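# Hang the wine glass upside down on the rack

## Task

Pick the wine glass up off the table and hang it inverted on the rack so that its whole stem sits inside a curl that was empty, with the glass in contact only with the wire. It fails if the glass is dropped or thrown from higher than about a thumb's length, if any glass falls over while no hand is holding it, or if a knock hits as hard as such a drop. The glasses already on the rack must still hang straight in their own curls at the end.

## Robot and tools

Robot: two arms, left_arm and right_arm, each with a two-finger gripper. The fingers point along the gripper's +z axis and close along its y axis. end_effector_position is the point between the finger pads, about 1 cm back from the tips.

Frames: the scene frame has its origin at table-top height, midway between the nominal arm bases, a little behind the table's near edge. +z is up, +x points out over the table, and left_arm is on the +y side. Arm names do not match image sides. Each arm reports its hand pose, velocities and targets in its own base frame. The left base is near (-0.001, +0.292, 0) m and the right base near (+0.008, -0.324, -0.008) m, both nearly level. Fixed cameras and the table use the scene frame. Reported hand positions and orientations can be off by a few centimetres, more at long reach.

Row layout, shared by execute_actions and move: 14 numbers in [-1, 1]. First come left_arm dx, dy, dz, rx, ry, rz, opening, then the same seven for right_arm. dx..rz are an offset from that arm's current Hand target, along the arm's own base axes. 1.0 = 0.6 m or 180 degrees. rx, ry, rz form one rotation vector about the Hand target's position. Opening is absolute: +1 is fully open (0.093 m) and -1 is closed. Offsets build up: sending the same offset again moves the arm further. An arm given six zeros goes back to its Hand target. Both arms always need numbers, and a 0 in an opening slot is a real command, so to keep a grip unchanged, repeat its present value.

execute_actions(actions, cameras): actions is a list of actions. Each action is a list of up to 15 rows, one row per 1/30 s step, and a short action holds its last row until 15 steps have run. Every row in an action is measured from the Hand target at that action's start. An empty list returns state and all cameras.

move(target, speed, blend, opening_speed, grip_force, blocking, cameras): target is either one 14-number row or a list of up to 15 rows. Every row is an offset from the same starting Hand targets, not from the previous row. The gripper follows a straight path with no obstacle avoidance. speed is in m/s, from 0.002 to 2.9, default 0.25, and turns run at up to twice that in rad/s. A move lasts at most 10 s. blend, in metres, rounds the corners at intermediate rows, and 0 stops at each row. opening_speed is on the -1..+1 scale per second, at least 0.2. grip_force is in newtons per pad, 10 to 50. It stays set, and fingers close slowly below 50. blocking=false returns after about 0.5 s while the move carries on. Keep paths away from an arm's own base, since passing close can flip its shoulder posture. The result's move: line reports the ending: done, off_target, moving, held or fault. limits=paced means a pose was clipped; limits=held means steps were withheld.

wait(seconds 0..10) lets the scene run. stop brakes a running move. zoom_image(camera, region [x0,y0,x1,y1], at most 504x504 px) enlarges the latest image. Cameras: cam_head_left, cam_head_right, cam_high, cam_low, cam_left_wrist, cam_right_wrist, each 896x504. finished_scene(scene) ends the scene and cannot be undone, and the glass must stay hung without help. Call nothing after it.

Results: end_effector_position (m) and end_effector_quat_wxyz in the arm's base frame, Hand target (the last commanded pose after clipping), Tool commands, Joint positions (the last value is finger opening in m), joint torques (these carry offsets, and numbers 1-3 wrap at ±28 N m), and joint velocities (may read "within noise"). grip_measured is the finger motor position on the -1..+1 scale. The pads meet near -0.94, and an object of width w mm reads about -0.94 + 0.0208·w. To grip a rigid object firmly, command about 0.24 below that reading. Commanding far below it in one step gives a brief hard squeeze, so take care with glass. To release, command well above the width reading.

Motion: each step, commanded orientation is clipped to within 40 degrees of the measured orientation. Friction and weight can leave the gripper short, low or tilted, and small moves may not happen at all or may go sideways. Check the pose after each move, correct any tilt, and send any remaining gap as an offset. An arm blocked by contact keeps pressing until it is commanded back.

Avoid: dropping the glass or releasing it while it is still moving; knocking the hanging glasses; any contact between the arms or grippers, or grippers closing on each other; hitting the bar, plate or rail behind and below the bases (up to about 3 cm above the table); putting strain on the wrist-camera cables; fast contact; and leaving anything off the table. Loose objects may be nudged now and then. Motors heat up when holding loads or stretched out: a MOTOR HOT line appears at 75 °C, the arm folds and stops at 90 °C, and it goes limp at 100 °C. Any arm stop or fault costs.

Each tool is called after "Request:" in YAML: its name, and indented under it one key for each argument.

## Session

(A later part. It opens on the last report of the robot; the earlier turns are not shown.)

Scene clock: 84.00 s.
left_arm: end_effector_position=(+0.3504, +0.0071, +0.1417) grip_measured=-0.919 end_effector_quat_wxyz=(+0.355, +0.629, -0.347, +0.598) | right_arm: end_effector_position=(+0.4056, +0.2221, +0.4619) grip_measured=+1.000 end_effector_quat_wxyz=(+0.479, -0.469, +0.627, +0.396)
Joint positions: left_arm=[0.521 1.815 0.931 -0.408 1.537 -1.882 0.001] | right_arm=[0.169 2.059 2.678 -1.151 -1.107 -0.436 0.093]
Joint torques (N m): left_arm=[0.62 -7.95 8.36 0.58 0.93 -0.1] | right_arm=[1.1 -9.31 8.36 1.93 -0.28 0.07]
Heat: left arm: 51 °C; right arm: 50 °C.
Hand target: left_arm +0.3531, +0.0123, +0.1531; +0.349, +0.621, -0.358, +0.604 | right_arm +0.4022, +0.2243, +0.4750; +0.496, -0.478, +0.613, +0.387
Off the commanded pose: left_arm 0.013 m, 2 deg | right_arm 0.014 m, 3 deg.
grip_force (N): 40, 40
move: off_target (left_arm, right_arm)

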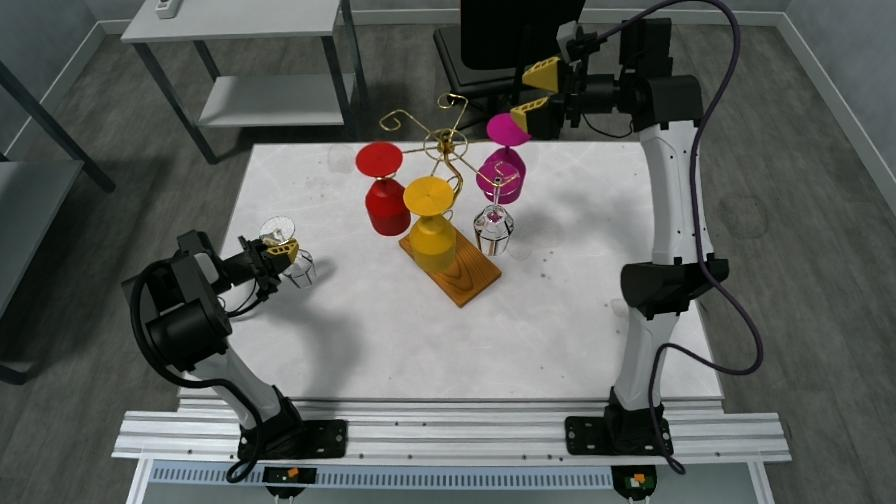

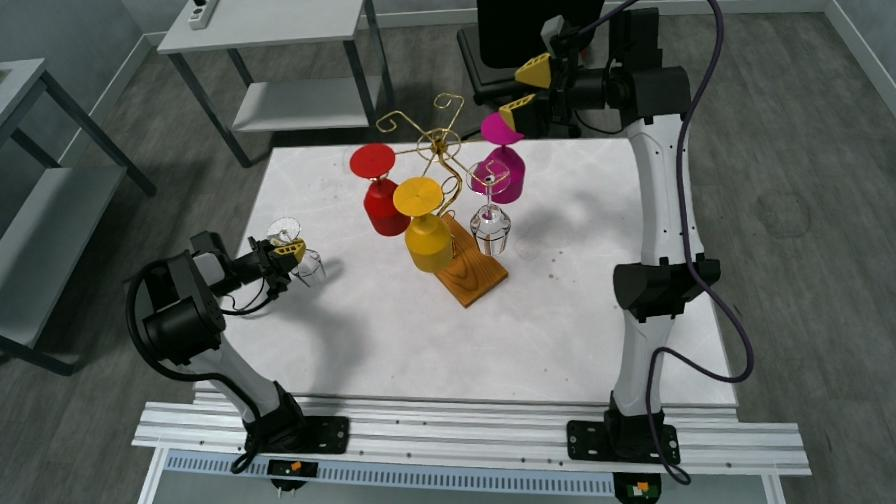

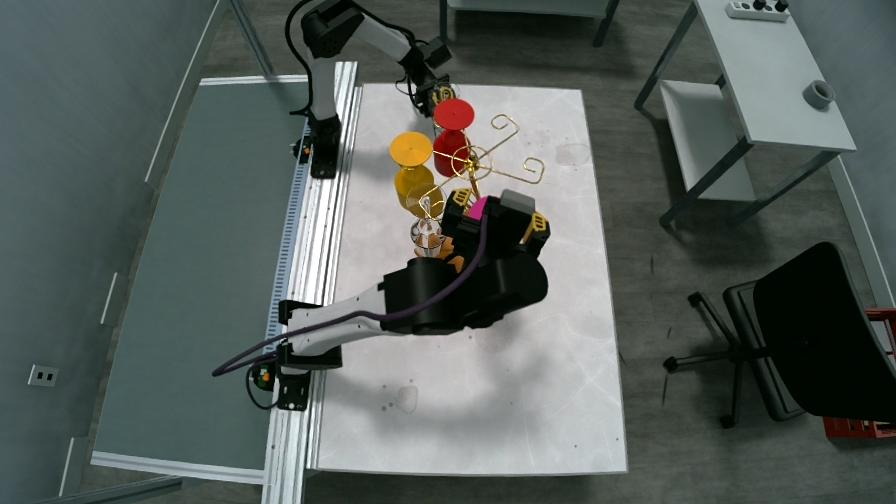

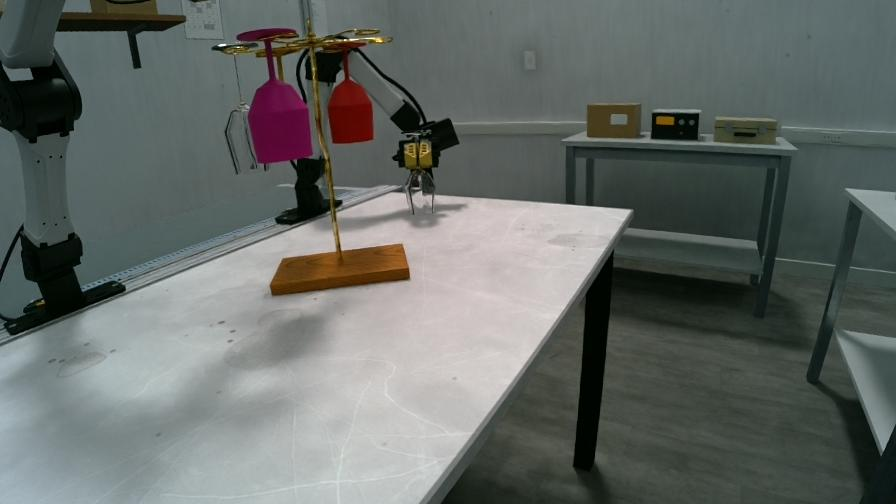

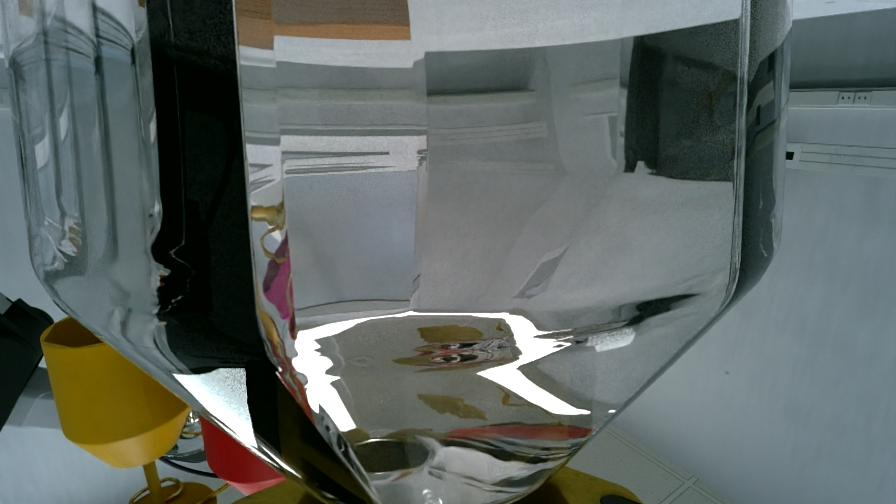

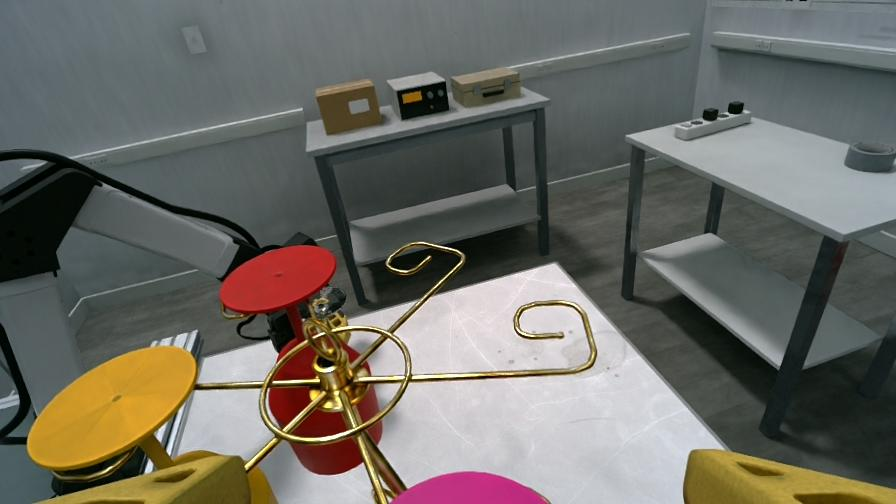

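Request:
move:
  target:
    - [0.02,-0.03,0.25,0.0005,0,-0.02,-1,0,0,0,0,0,0,1]
    - [0.125,-0.239,0.312,0.0027,0.001,-0.1165,-1,0,0,0,0,0,0,1]
  speed: 0.2
  blend: [0.05,0]
  cameras: ["all"]

Scene clock: 86.50 s.
left_arm: end_effector_position=(+0.4272, -0.1320, +0.3339) grip_measured=-0.920 end_effector_quat_wxyz=(+0.453, +0.546, -0.484, +0.513) | right_arm: end_effector_position=(+0.4056, +0.2221, +0.4619) grip_measured=+1.000 end_effector_quat_wxyz=(+0.479, -0.469, +0.627, +0.396)
Joint positions: left_arm=[0.085 1.98 1.953 -1.024 1.497 -2.089 0.001] | right_arm=[0.169 2.059 2.678 -1.151 -1.107 -0.436 0.093]
Joint torques (N m): left_arm=[-0.12 -8.54 9.91 0.85 0.84 -0.21] | right_arm=[1.17 -9.4 8.42 1.93 -0.29 0.05]
Heat: left arm: 52 °C; right arm: 50 °C.
Hand target: left_arm +0.4281, -0.1312, +0.3404; +0.451, +0.547, -0.467, +0.528 | right_arm +0.4022, +0.2243, +0.4750; +0.496, -0.478, +0.613, +0.387
Off the commanded pose: left_arm 0.007 m, 3 deg | right_arm 0.014 m, 3 deg.
joint sent to its limit (left arm) — joint 6 (wrist roll), lower limit. The joint targets still meet the commanded pose.
grip_force (N): 40, 40
move: off_target (left_arm, right_arm)

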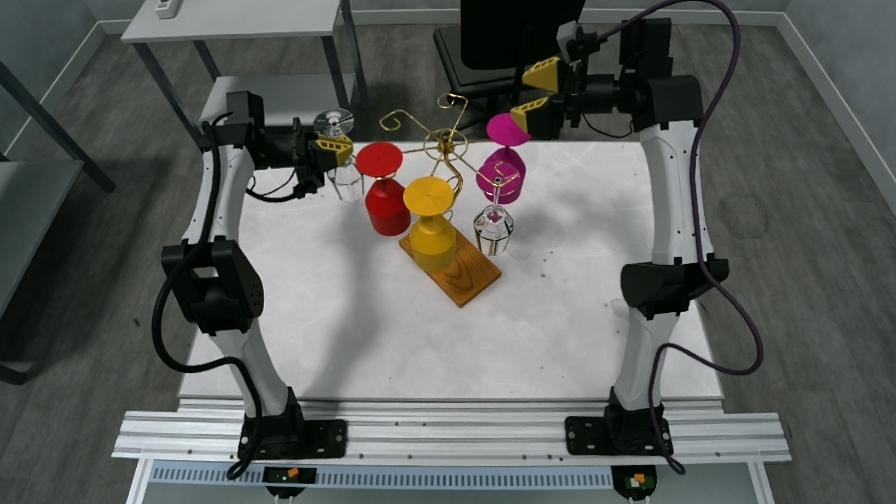

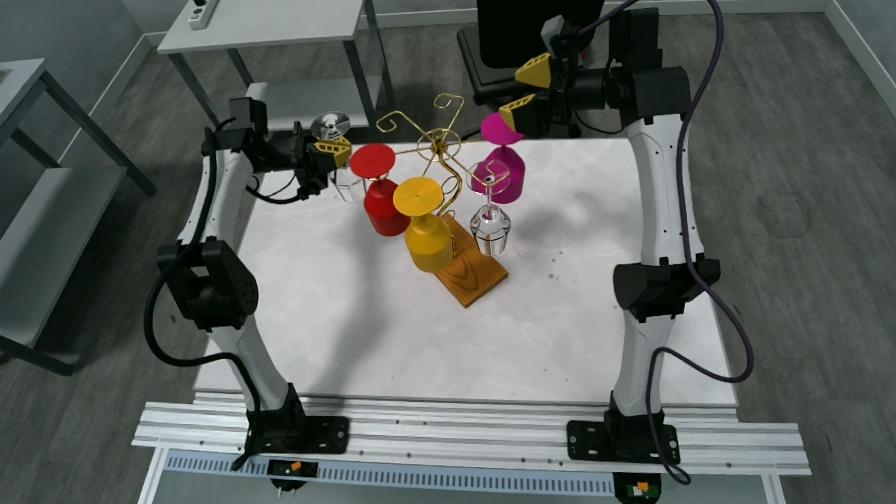

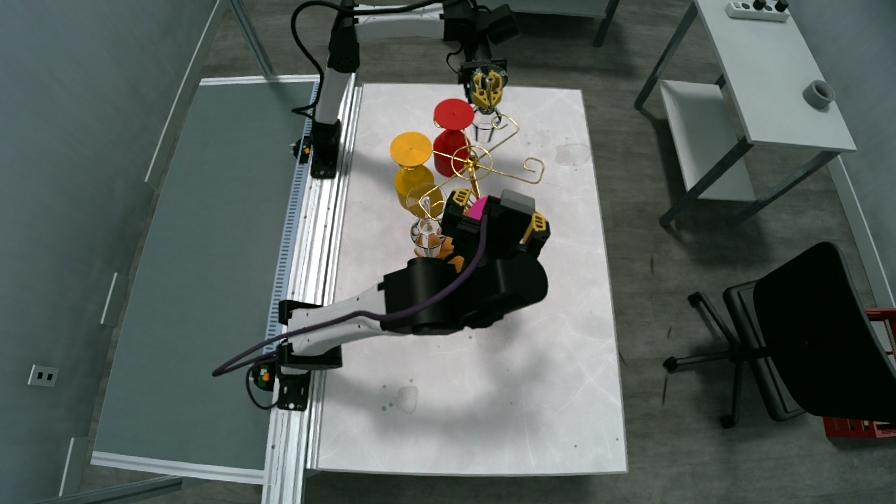

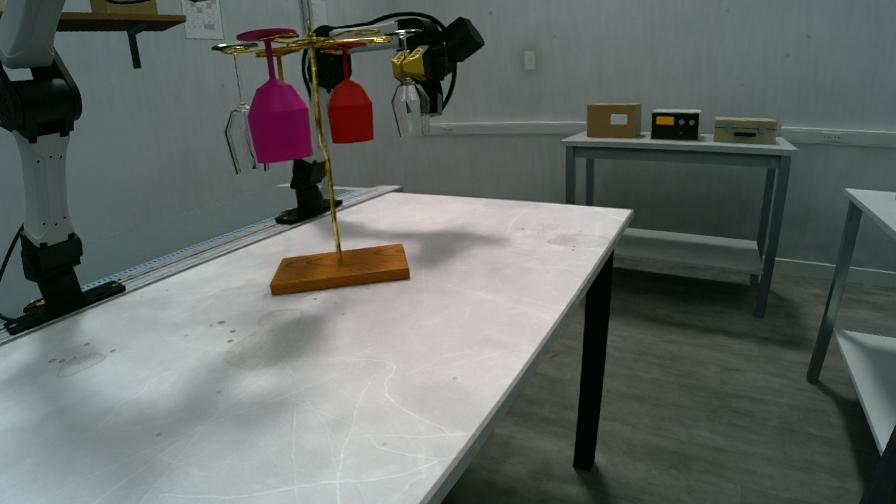

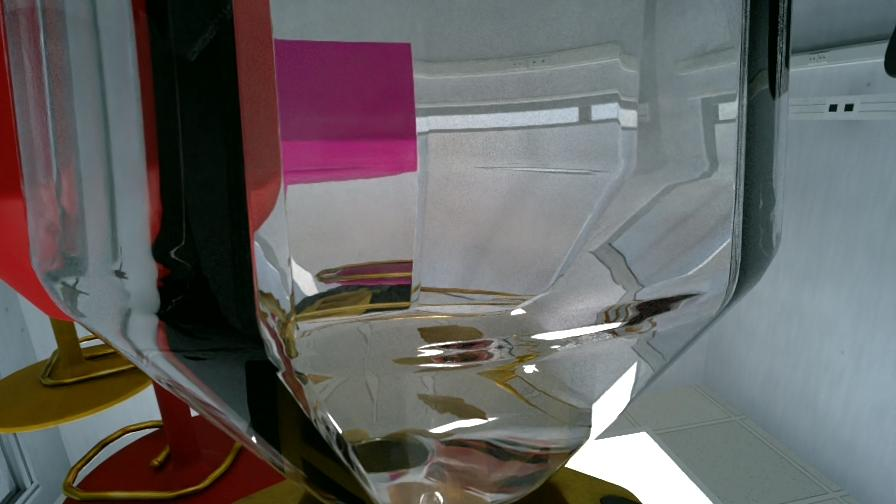

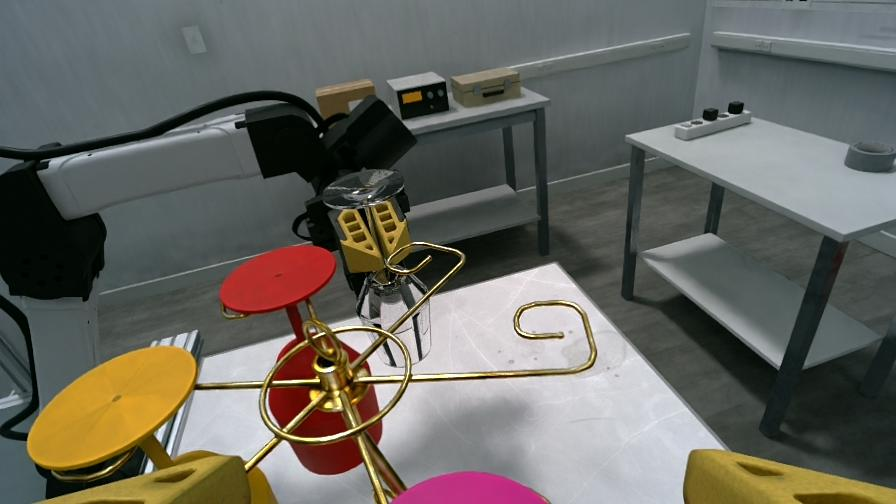

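Request:
zoom_image:
  camera: "cam_low"
  region: [300, 0, 480, 150]

Request:
zoom_image:
  camera: "cam_right_wrist"
  region: [200, 150, 520, 380]

Request:
zoom_image:
  camera: "cam_high"
  region: [390, 40, 590, 220]

Request:
zoom_image:
  camera: "cam_head_left"
  region: [280, 60, 520, 270]

Scaled by 2.800 from the camera's 896x504 image, which has a finer 1280x720 frame.

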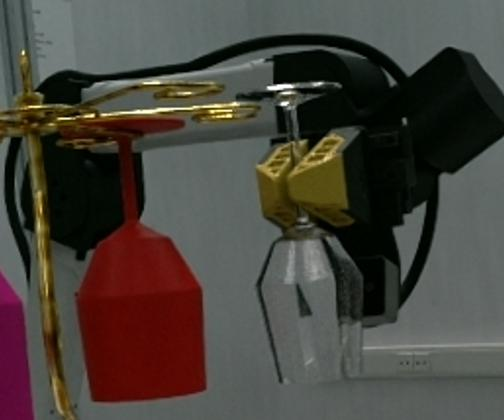

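Scaled by 1.575 from the camera's 896x504 image, which has a finer 1280x720 frame.

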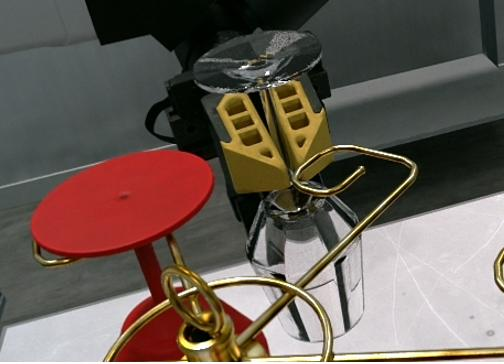

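Scaled by 2.520 from the camera's 896x504 image, which has a finer 1280x720 frame.

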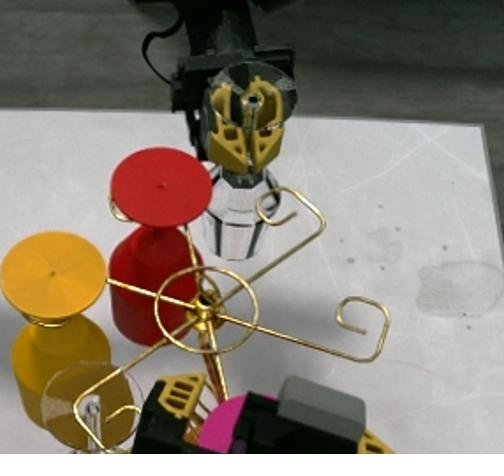

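Scaled by 2.100 from the camera's 896x504 image, which has a finer 1280x720 frame.

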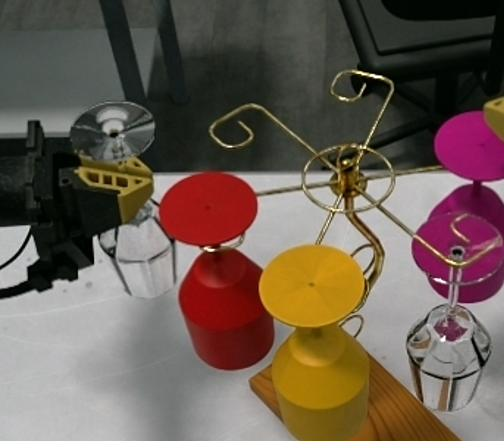

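Request:
zoom_image:
  camera: "cam_left_wrist"
  region: [0, 280, 300, 504]

Request:
zoom_image:
  camera: "cam_high"
  region: [400, 160, 480, 240]

Scaled by 1.680 from the camera's 896x504 image, which has a finer 1280x720 frame.

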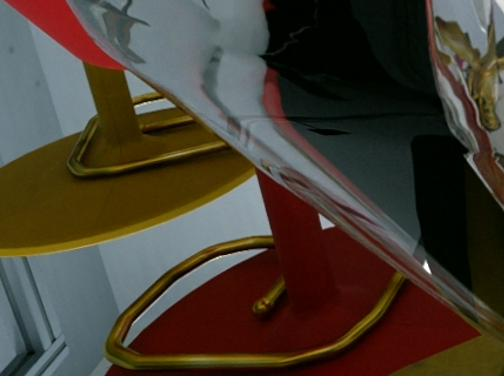

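Scaled by 6.300 from the camera's 896x504 image, which has a finer 1280x720 frame.

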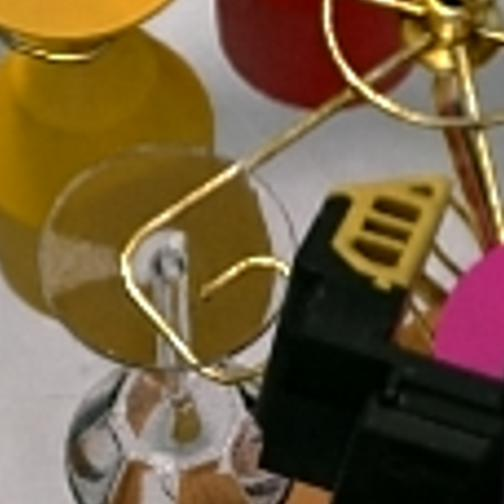

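Request:
zoom_image:
  camera: "cam_head_left"
  region: [310, 90, 430, 180]

Request:
zoom_image:
  camera: "cam_high"
  region: [430, 60, 530, 150]

Scaled by 4.200 from the camera's 896x504 image, which has a finer 1280x720 frame.

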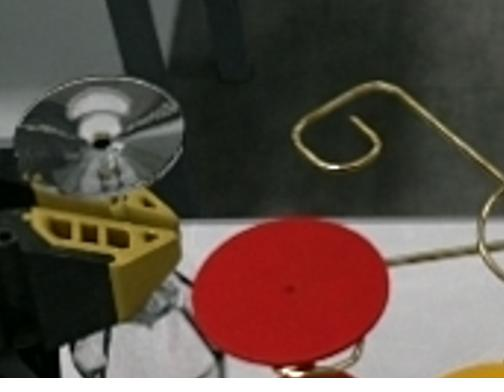

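Scaled by 5.040 from the camera's 896x504 image, which has a finer 1280x720 frame.

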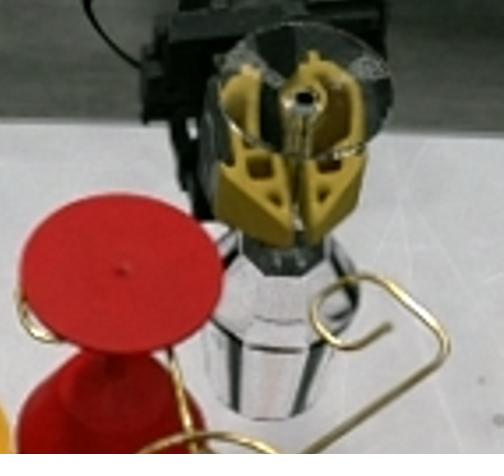

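Request:
move:
  target: [-0.002,-0.05,0.005,-0.0085,-0.068,0,-1,0,0,0,0,0,0,1]
  speed: 0.1
  cameras: ["cam_head_left","cam_high","cam_low","cam_left_wrist","cam_right_wrist"]

Request:
zoom_image:
  camera: "cam_low"
  region: [300, 0, 480, 150]

Request:
zoom_image:
  camera: "cam_right_wrist"
  region: [200, 150, 520, 380]

Request:
zoom_image:
  camera: "cam_high"
  region: [430, 60, 530, 150]

Request:
zoom_image:
  camera: "cam_head_left"
  region: [310, 90, 430, 180]

Scene clock: 91.67 s.
left_arm: end_effector_position=(+0.4331, -0.1586, +0.3329) grip_measured=-0.920 end_effector_quat_wxyz=(-0.419, -0.485, +0.542, -0.543) | right_arm: end_effector_position=(+0.4056, +0.2221, +0.4619) grip_measured=+1.000 end_effector_quat_wxyz=(+0.479, -0.469, +0.627, +0.396)
Joint positions: left_arm=[0.022 1.98 1.915 -0.806 1.493 -2.089 0.001] | right_arm=[0.169 2.059 2.678 -1.151 -1.107 -0.436 0.093]
Joint torques (N m): left_arm=[-0.73 -11.37 7.12 1.28 0.7 -0.19] | right_arm=[1.11 -9.36 8.35 1.94 -0.29 0.07]
Heat: left arm: 53 °C; right arm: 51 °C.
Hand target: left_arm +0.4269, -0.1612, +0.3433; -0.406, -0.482, +0.506, -0.589 | right_arm +0.4022, +0.2243, +0.4750; +0.496, -0.478, +0.613, +0.387
Off the commanded pose: left_arm 0.012 m, 7 deg | right_arm 0.014 m, 3 deg.
joint sent to its limit (left arm) — joint 6 (wrist roll), lower limit. The joint targets are off in orientation, not in position.
grip_force (N): 40, 40
move: off_target (left_arm, right_arm)
Images, in order (width x height): cam_head_left 896x504, cam_high 896x504, cam_low 896x504, cam_left_wrist 896x504, cam_right_wrist 896x504.

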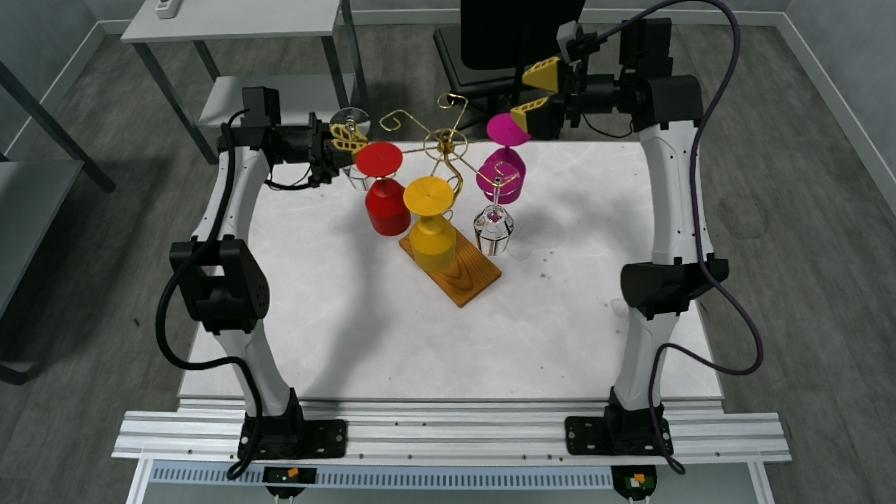

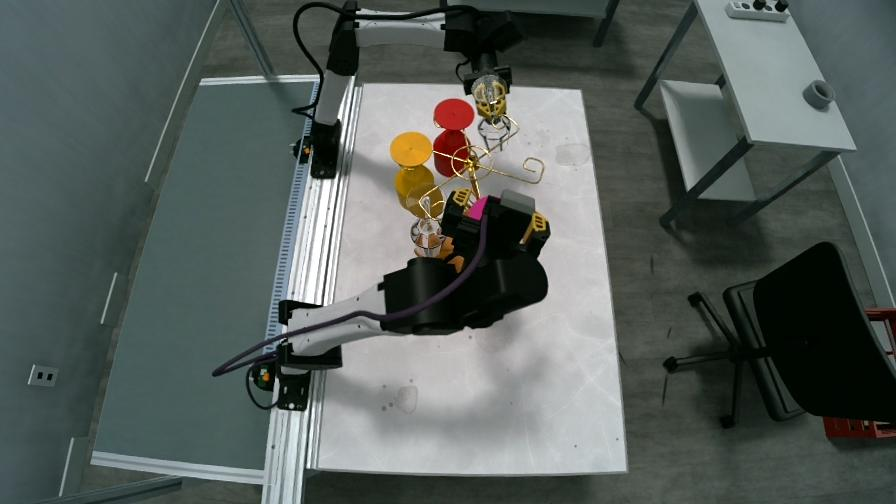

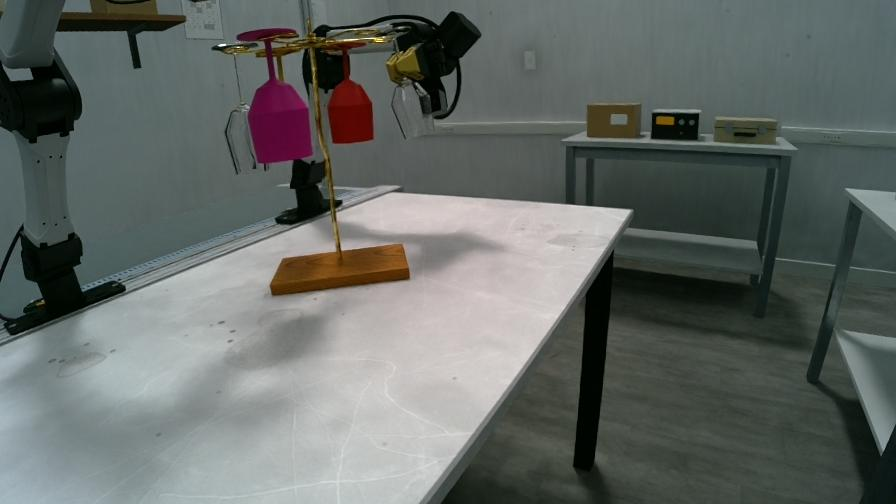

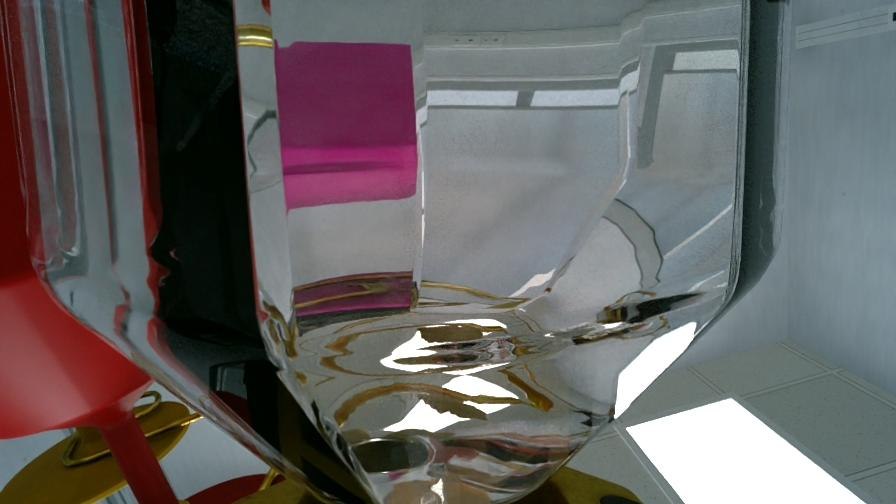

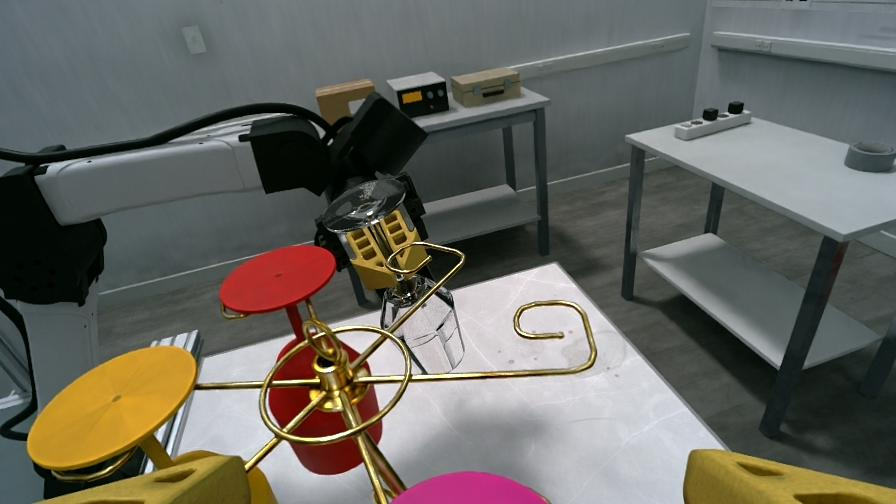

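Scaled by 2.800 from the camera's 896x504 image, which has a finer 1280x720 frame.

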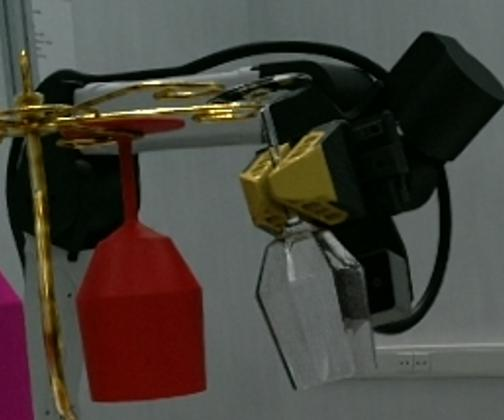

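Scaled by 1.575 from the camera's 896x504 image, which has a finer 1280x720 frame.

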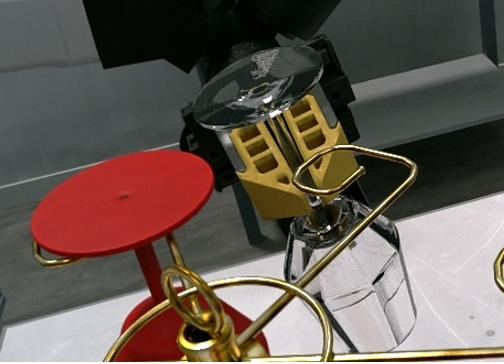

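Scaled by 5.040 from the camera's 896x504 image, which has a finer 1280x720 frame.

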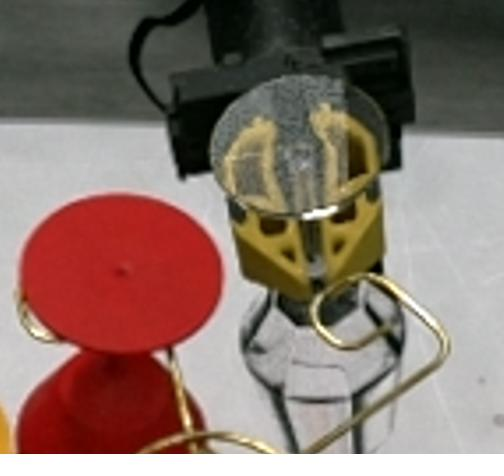

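Scaled by 4.200 from the camera's 896x504 image, which has a finer 1280x720 frame.

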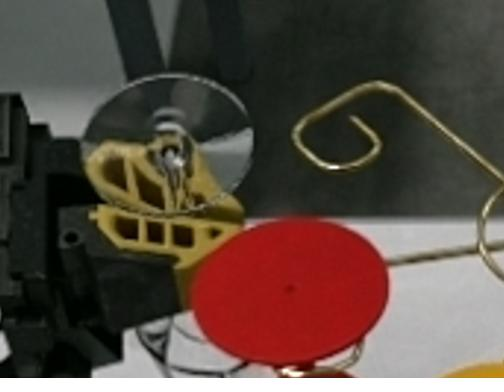

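Request:
move:
  target: [-0.0098,-0.043,-0.003,0.0186,0.0008,-0.0556,-1,0,0,0,0,0,0,1]
  speed: 0.08
  cameras: ["cam_head_left","cam_high","cam_low","cam_left_wrist","cam_right_wrist"]

Request:
zoom_image:
  camera: "cam_low"
  region: [300, 0, 480, 150]

Request:
zoom_image:
  camera: "cam_right_wrist"
  region: [200, 150, 520, 380]

Request:
zoom_image:
  camera: "cam_high"
  region: [430, 60, 530, 150]

Request:
zoom_image:
  camera: "cam_head_left"
  region: [310, 90, 430, 180]

Scene clock: 93.43 s.
left_arm: end_effector_position=(+0.4217, -0.1851, +0.3339) grip_measured=-0.920 end_effector_quat_wxyz=(-0.438, -0.465, +0.557, -0.530) | right_arm: end_effector_position=(+0.4056, +0.2221, +0.4619) grip_measured=+1.000 end_effector_quat_wxyz=(+0.479, -0.469, +0.627, +0.396)
Joint positions: left_arm=[-0.04 1.98 1.915 -0.805 1.5 -2.087 0.001] | right_arm=[0.169 2.059 2.678 -1.151 -1.107 -0.436 0.093]
Joint torques (N m): left_arm=[-0.58 -8.66 9.68 1.18 0.95 -0.09] | right_arm=[1.09 -9.35 8.39 1.94 -0.3 0.08]
Heat: left arm: 53 °C; right arm: 51 °C.
Hand target: left_arm +0.4210, -0.1869, +0.3416; -0.442, -0.448, +0.562, -0.536 | right_arm +0.4022, +0.2243, +0.4750; +0.496, -0.478, +0.613, +0.387
Off the commanded pose: left_arm 0.008 m, 2 deg | right_arm 0.014 m, 3 deg.
grip_force (N): 40, 40
move: off_target (right_arm)
Images, in order (width x height): cam_head_left 896x504, cam_high 896x504, cam_low 896x504, cam_left_wrist 896x504, cam_right_wrist 896x504.

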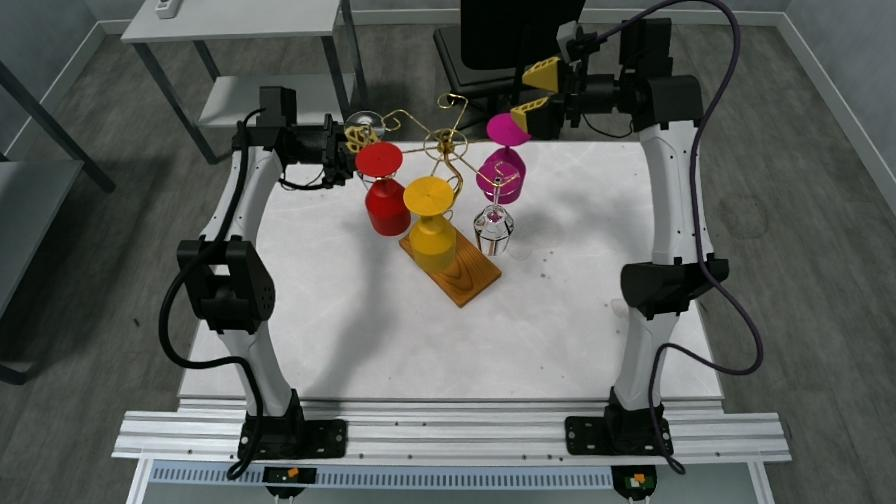

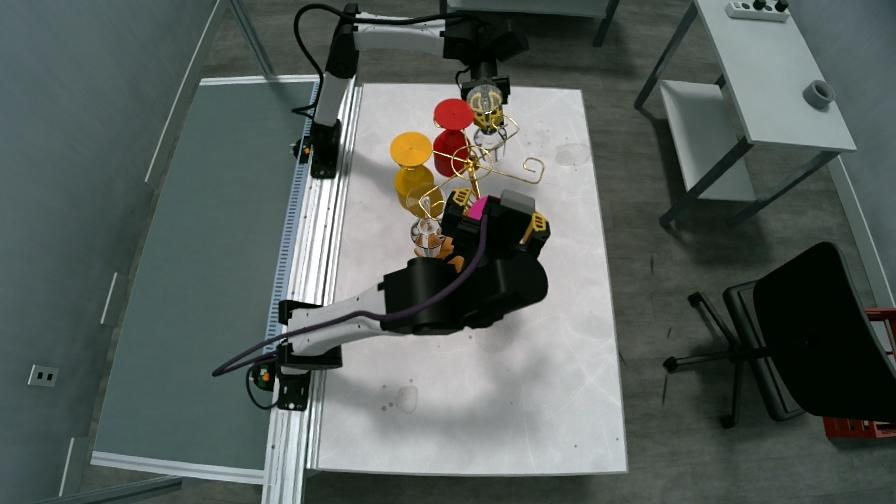

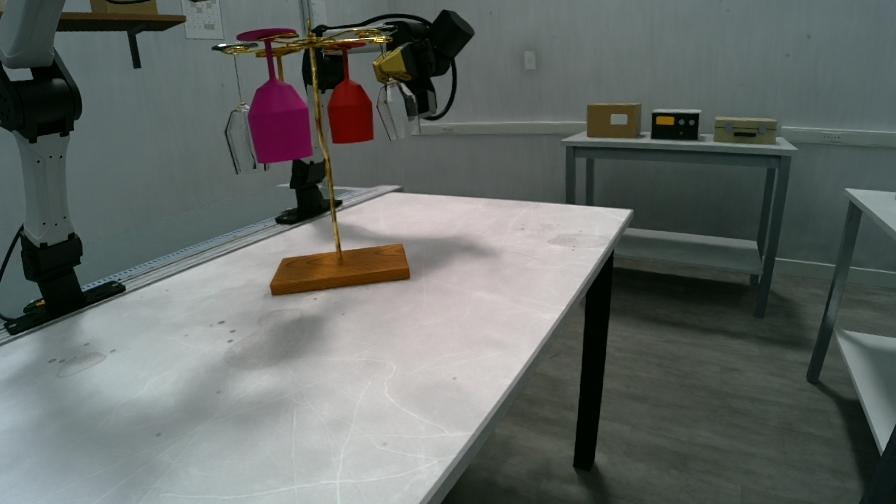

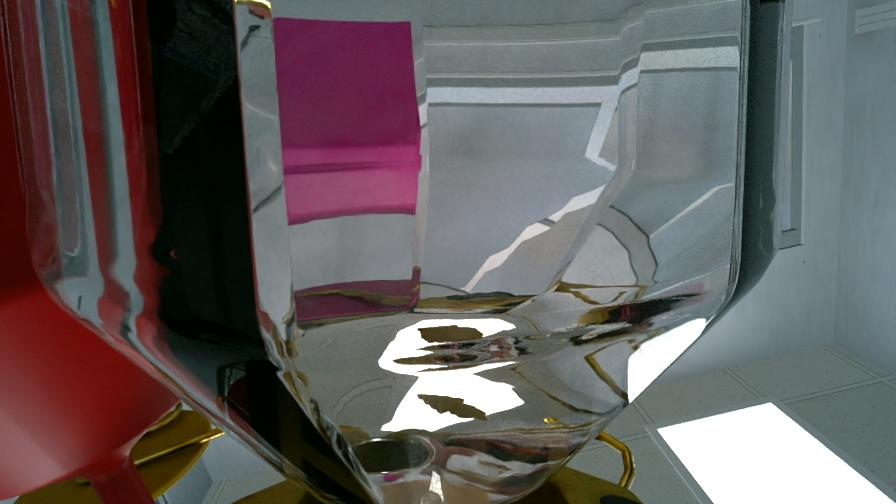

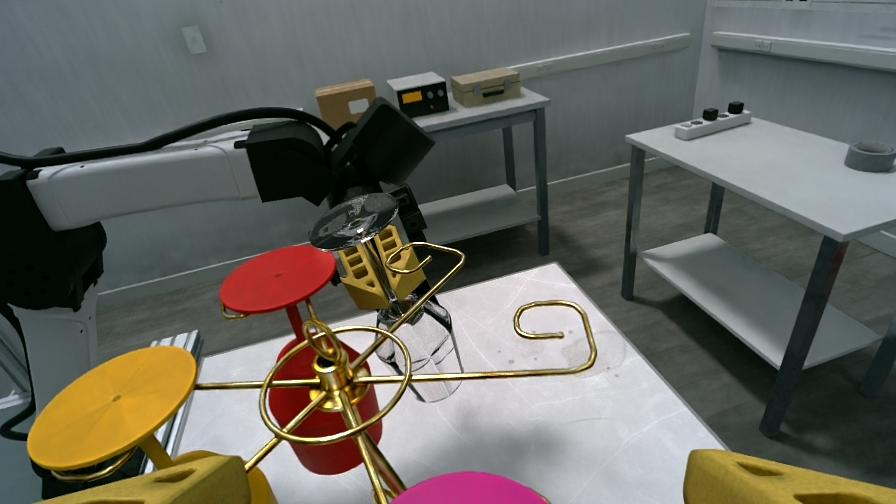

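Scaled by 2.800 from the camera's 896x504 image, which has a finer 1280x720 frame.

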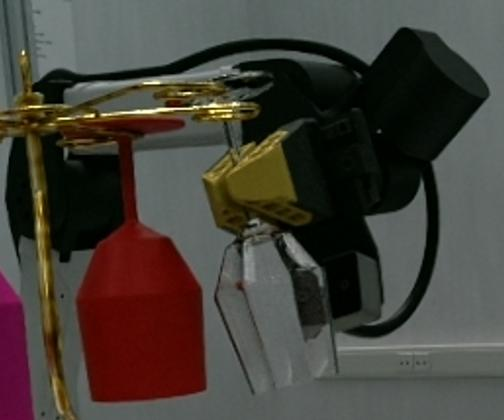

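Scaled by 1.575 from the camera's 896x504 image, which has a finer 1280x720 frame.

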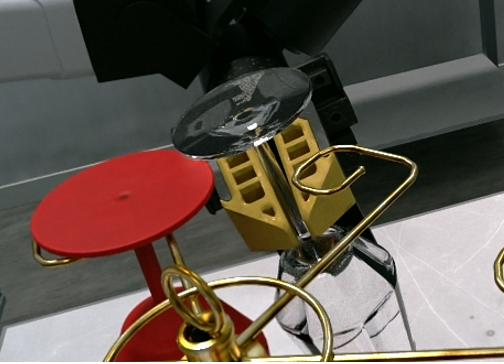

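Scaled by 5.040 from the camera's 896x504 image, which has a finer 1280x720 frame.

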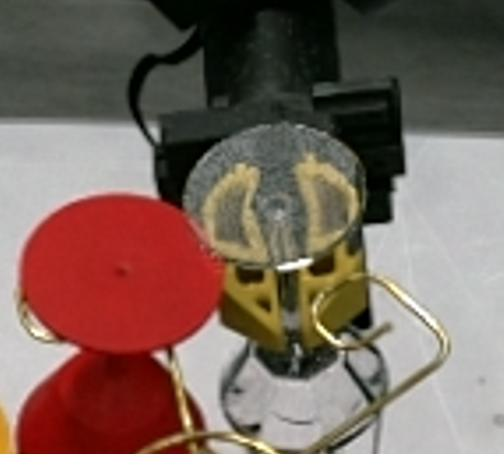

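Scaled by 4.200 from the camera's 896x504 image, which has a finer 1280x720 frame.

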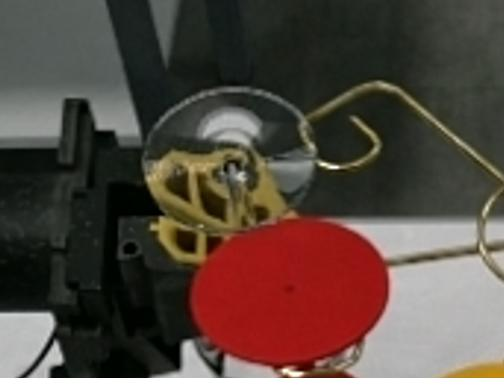

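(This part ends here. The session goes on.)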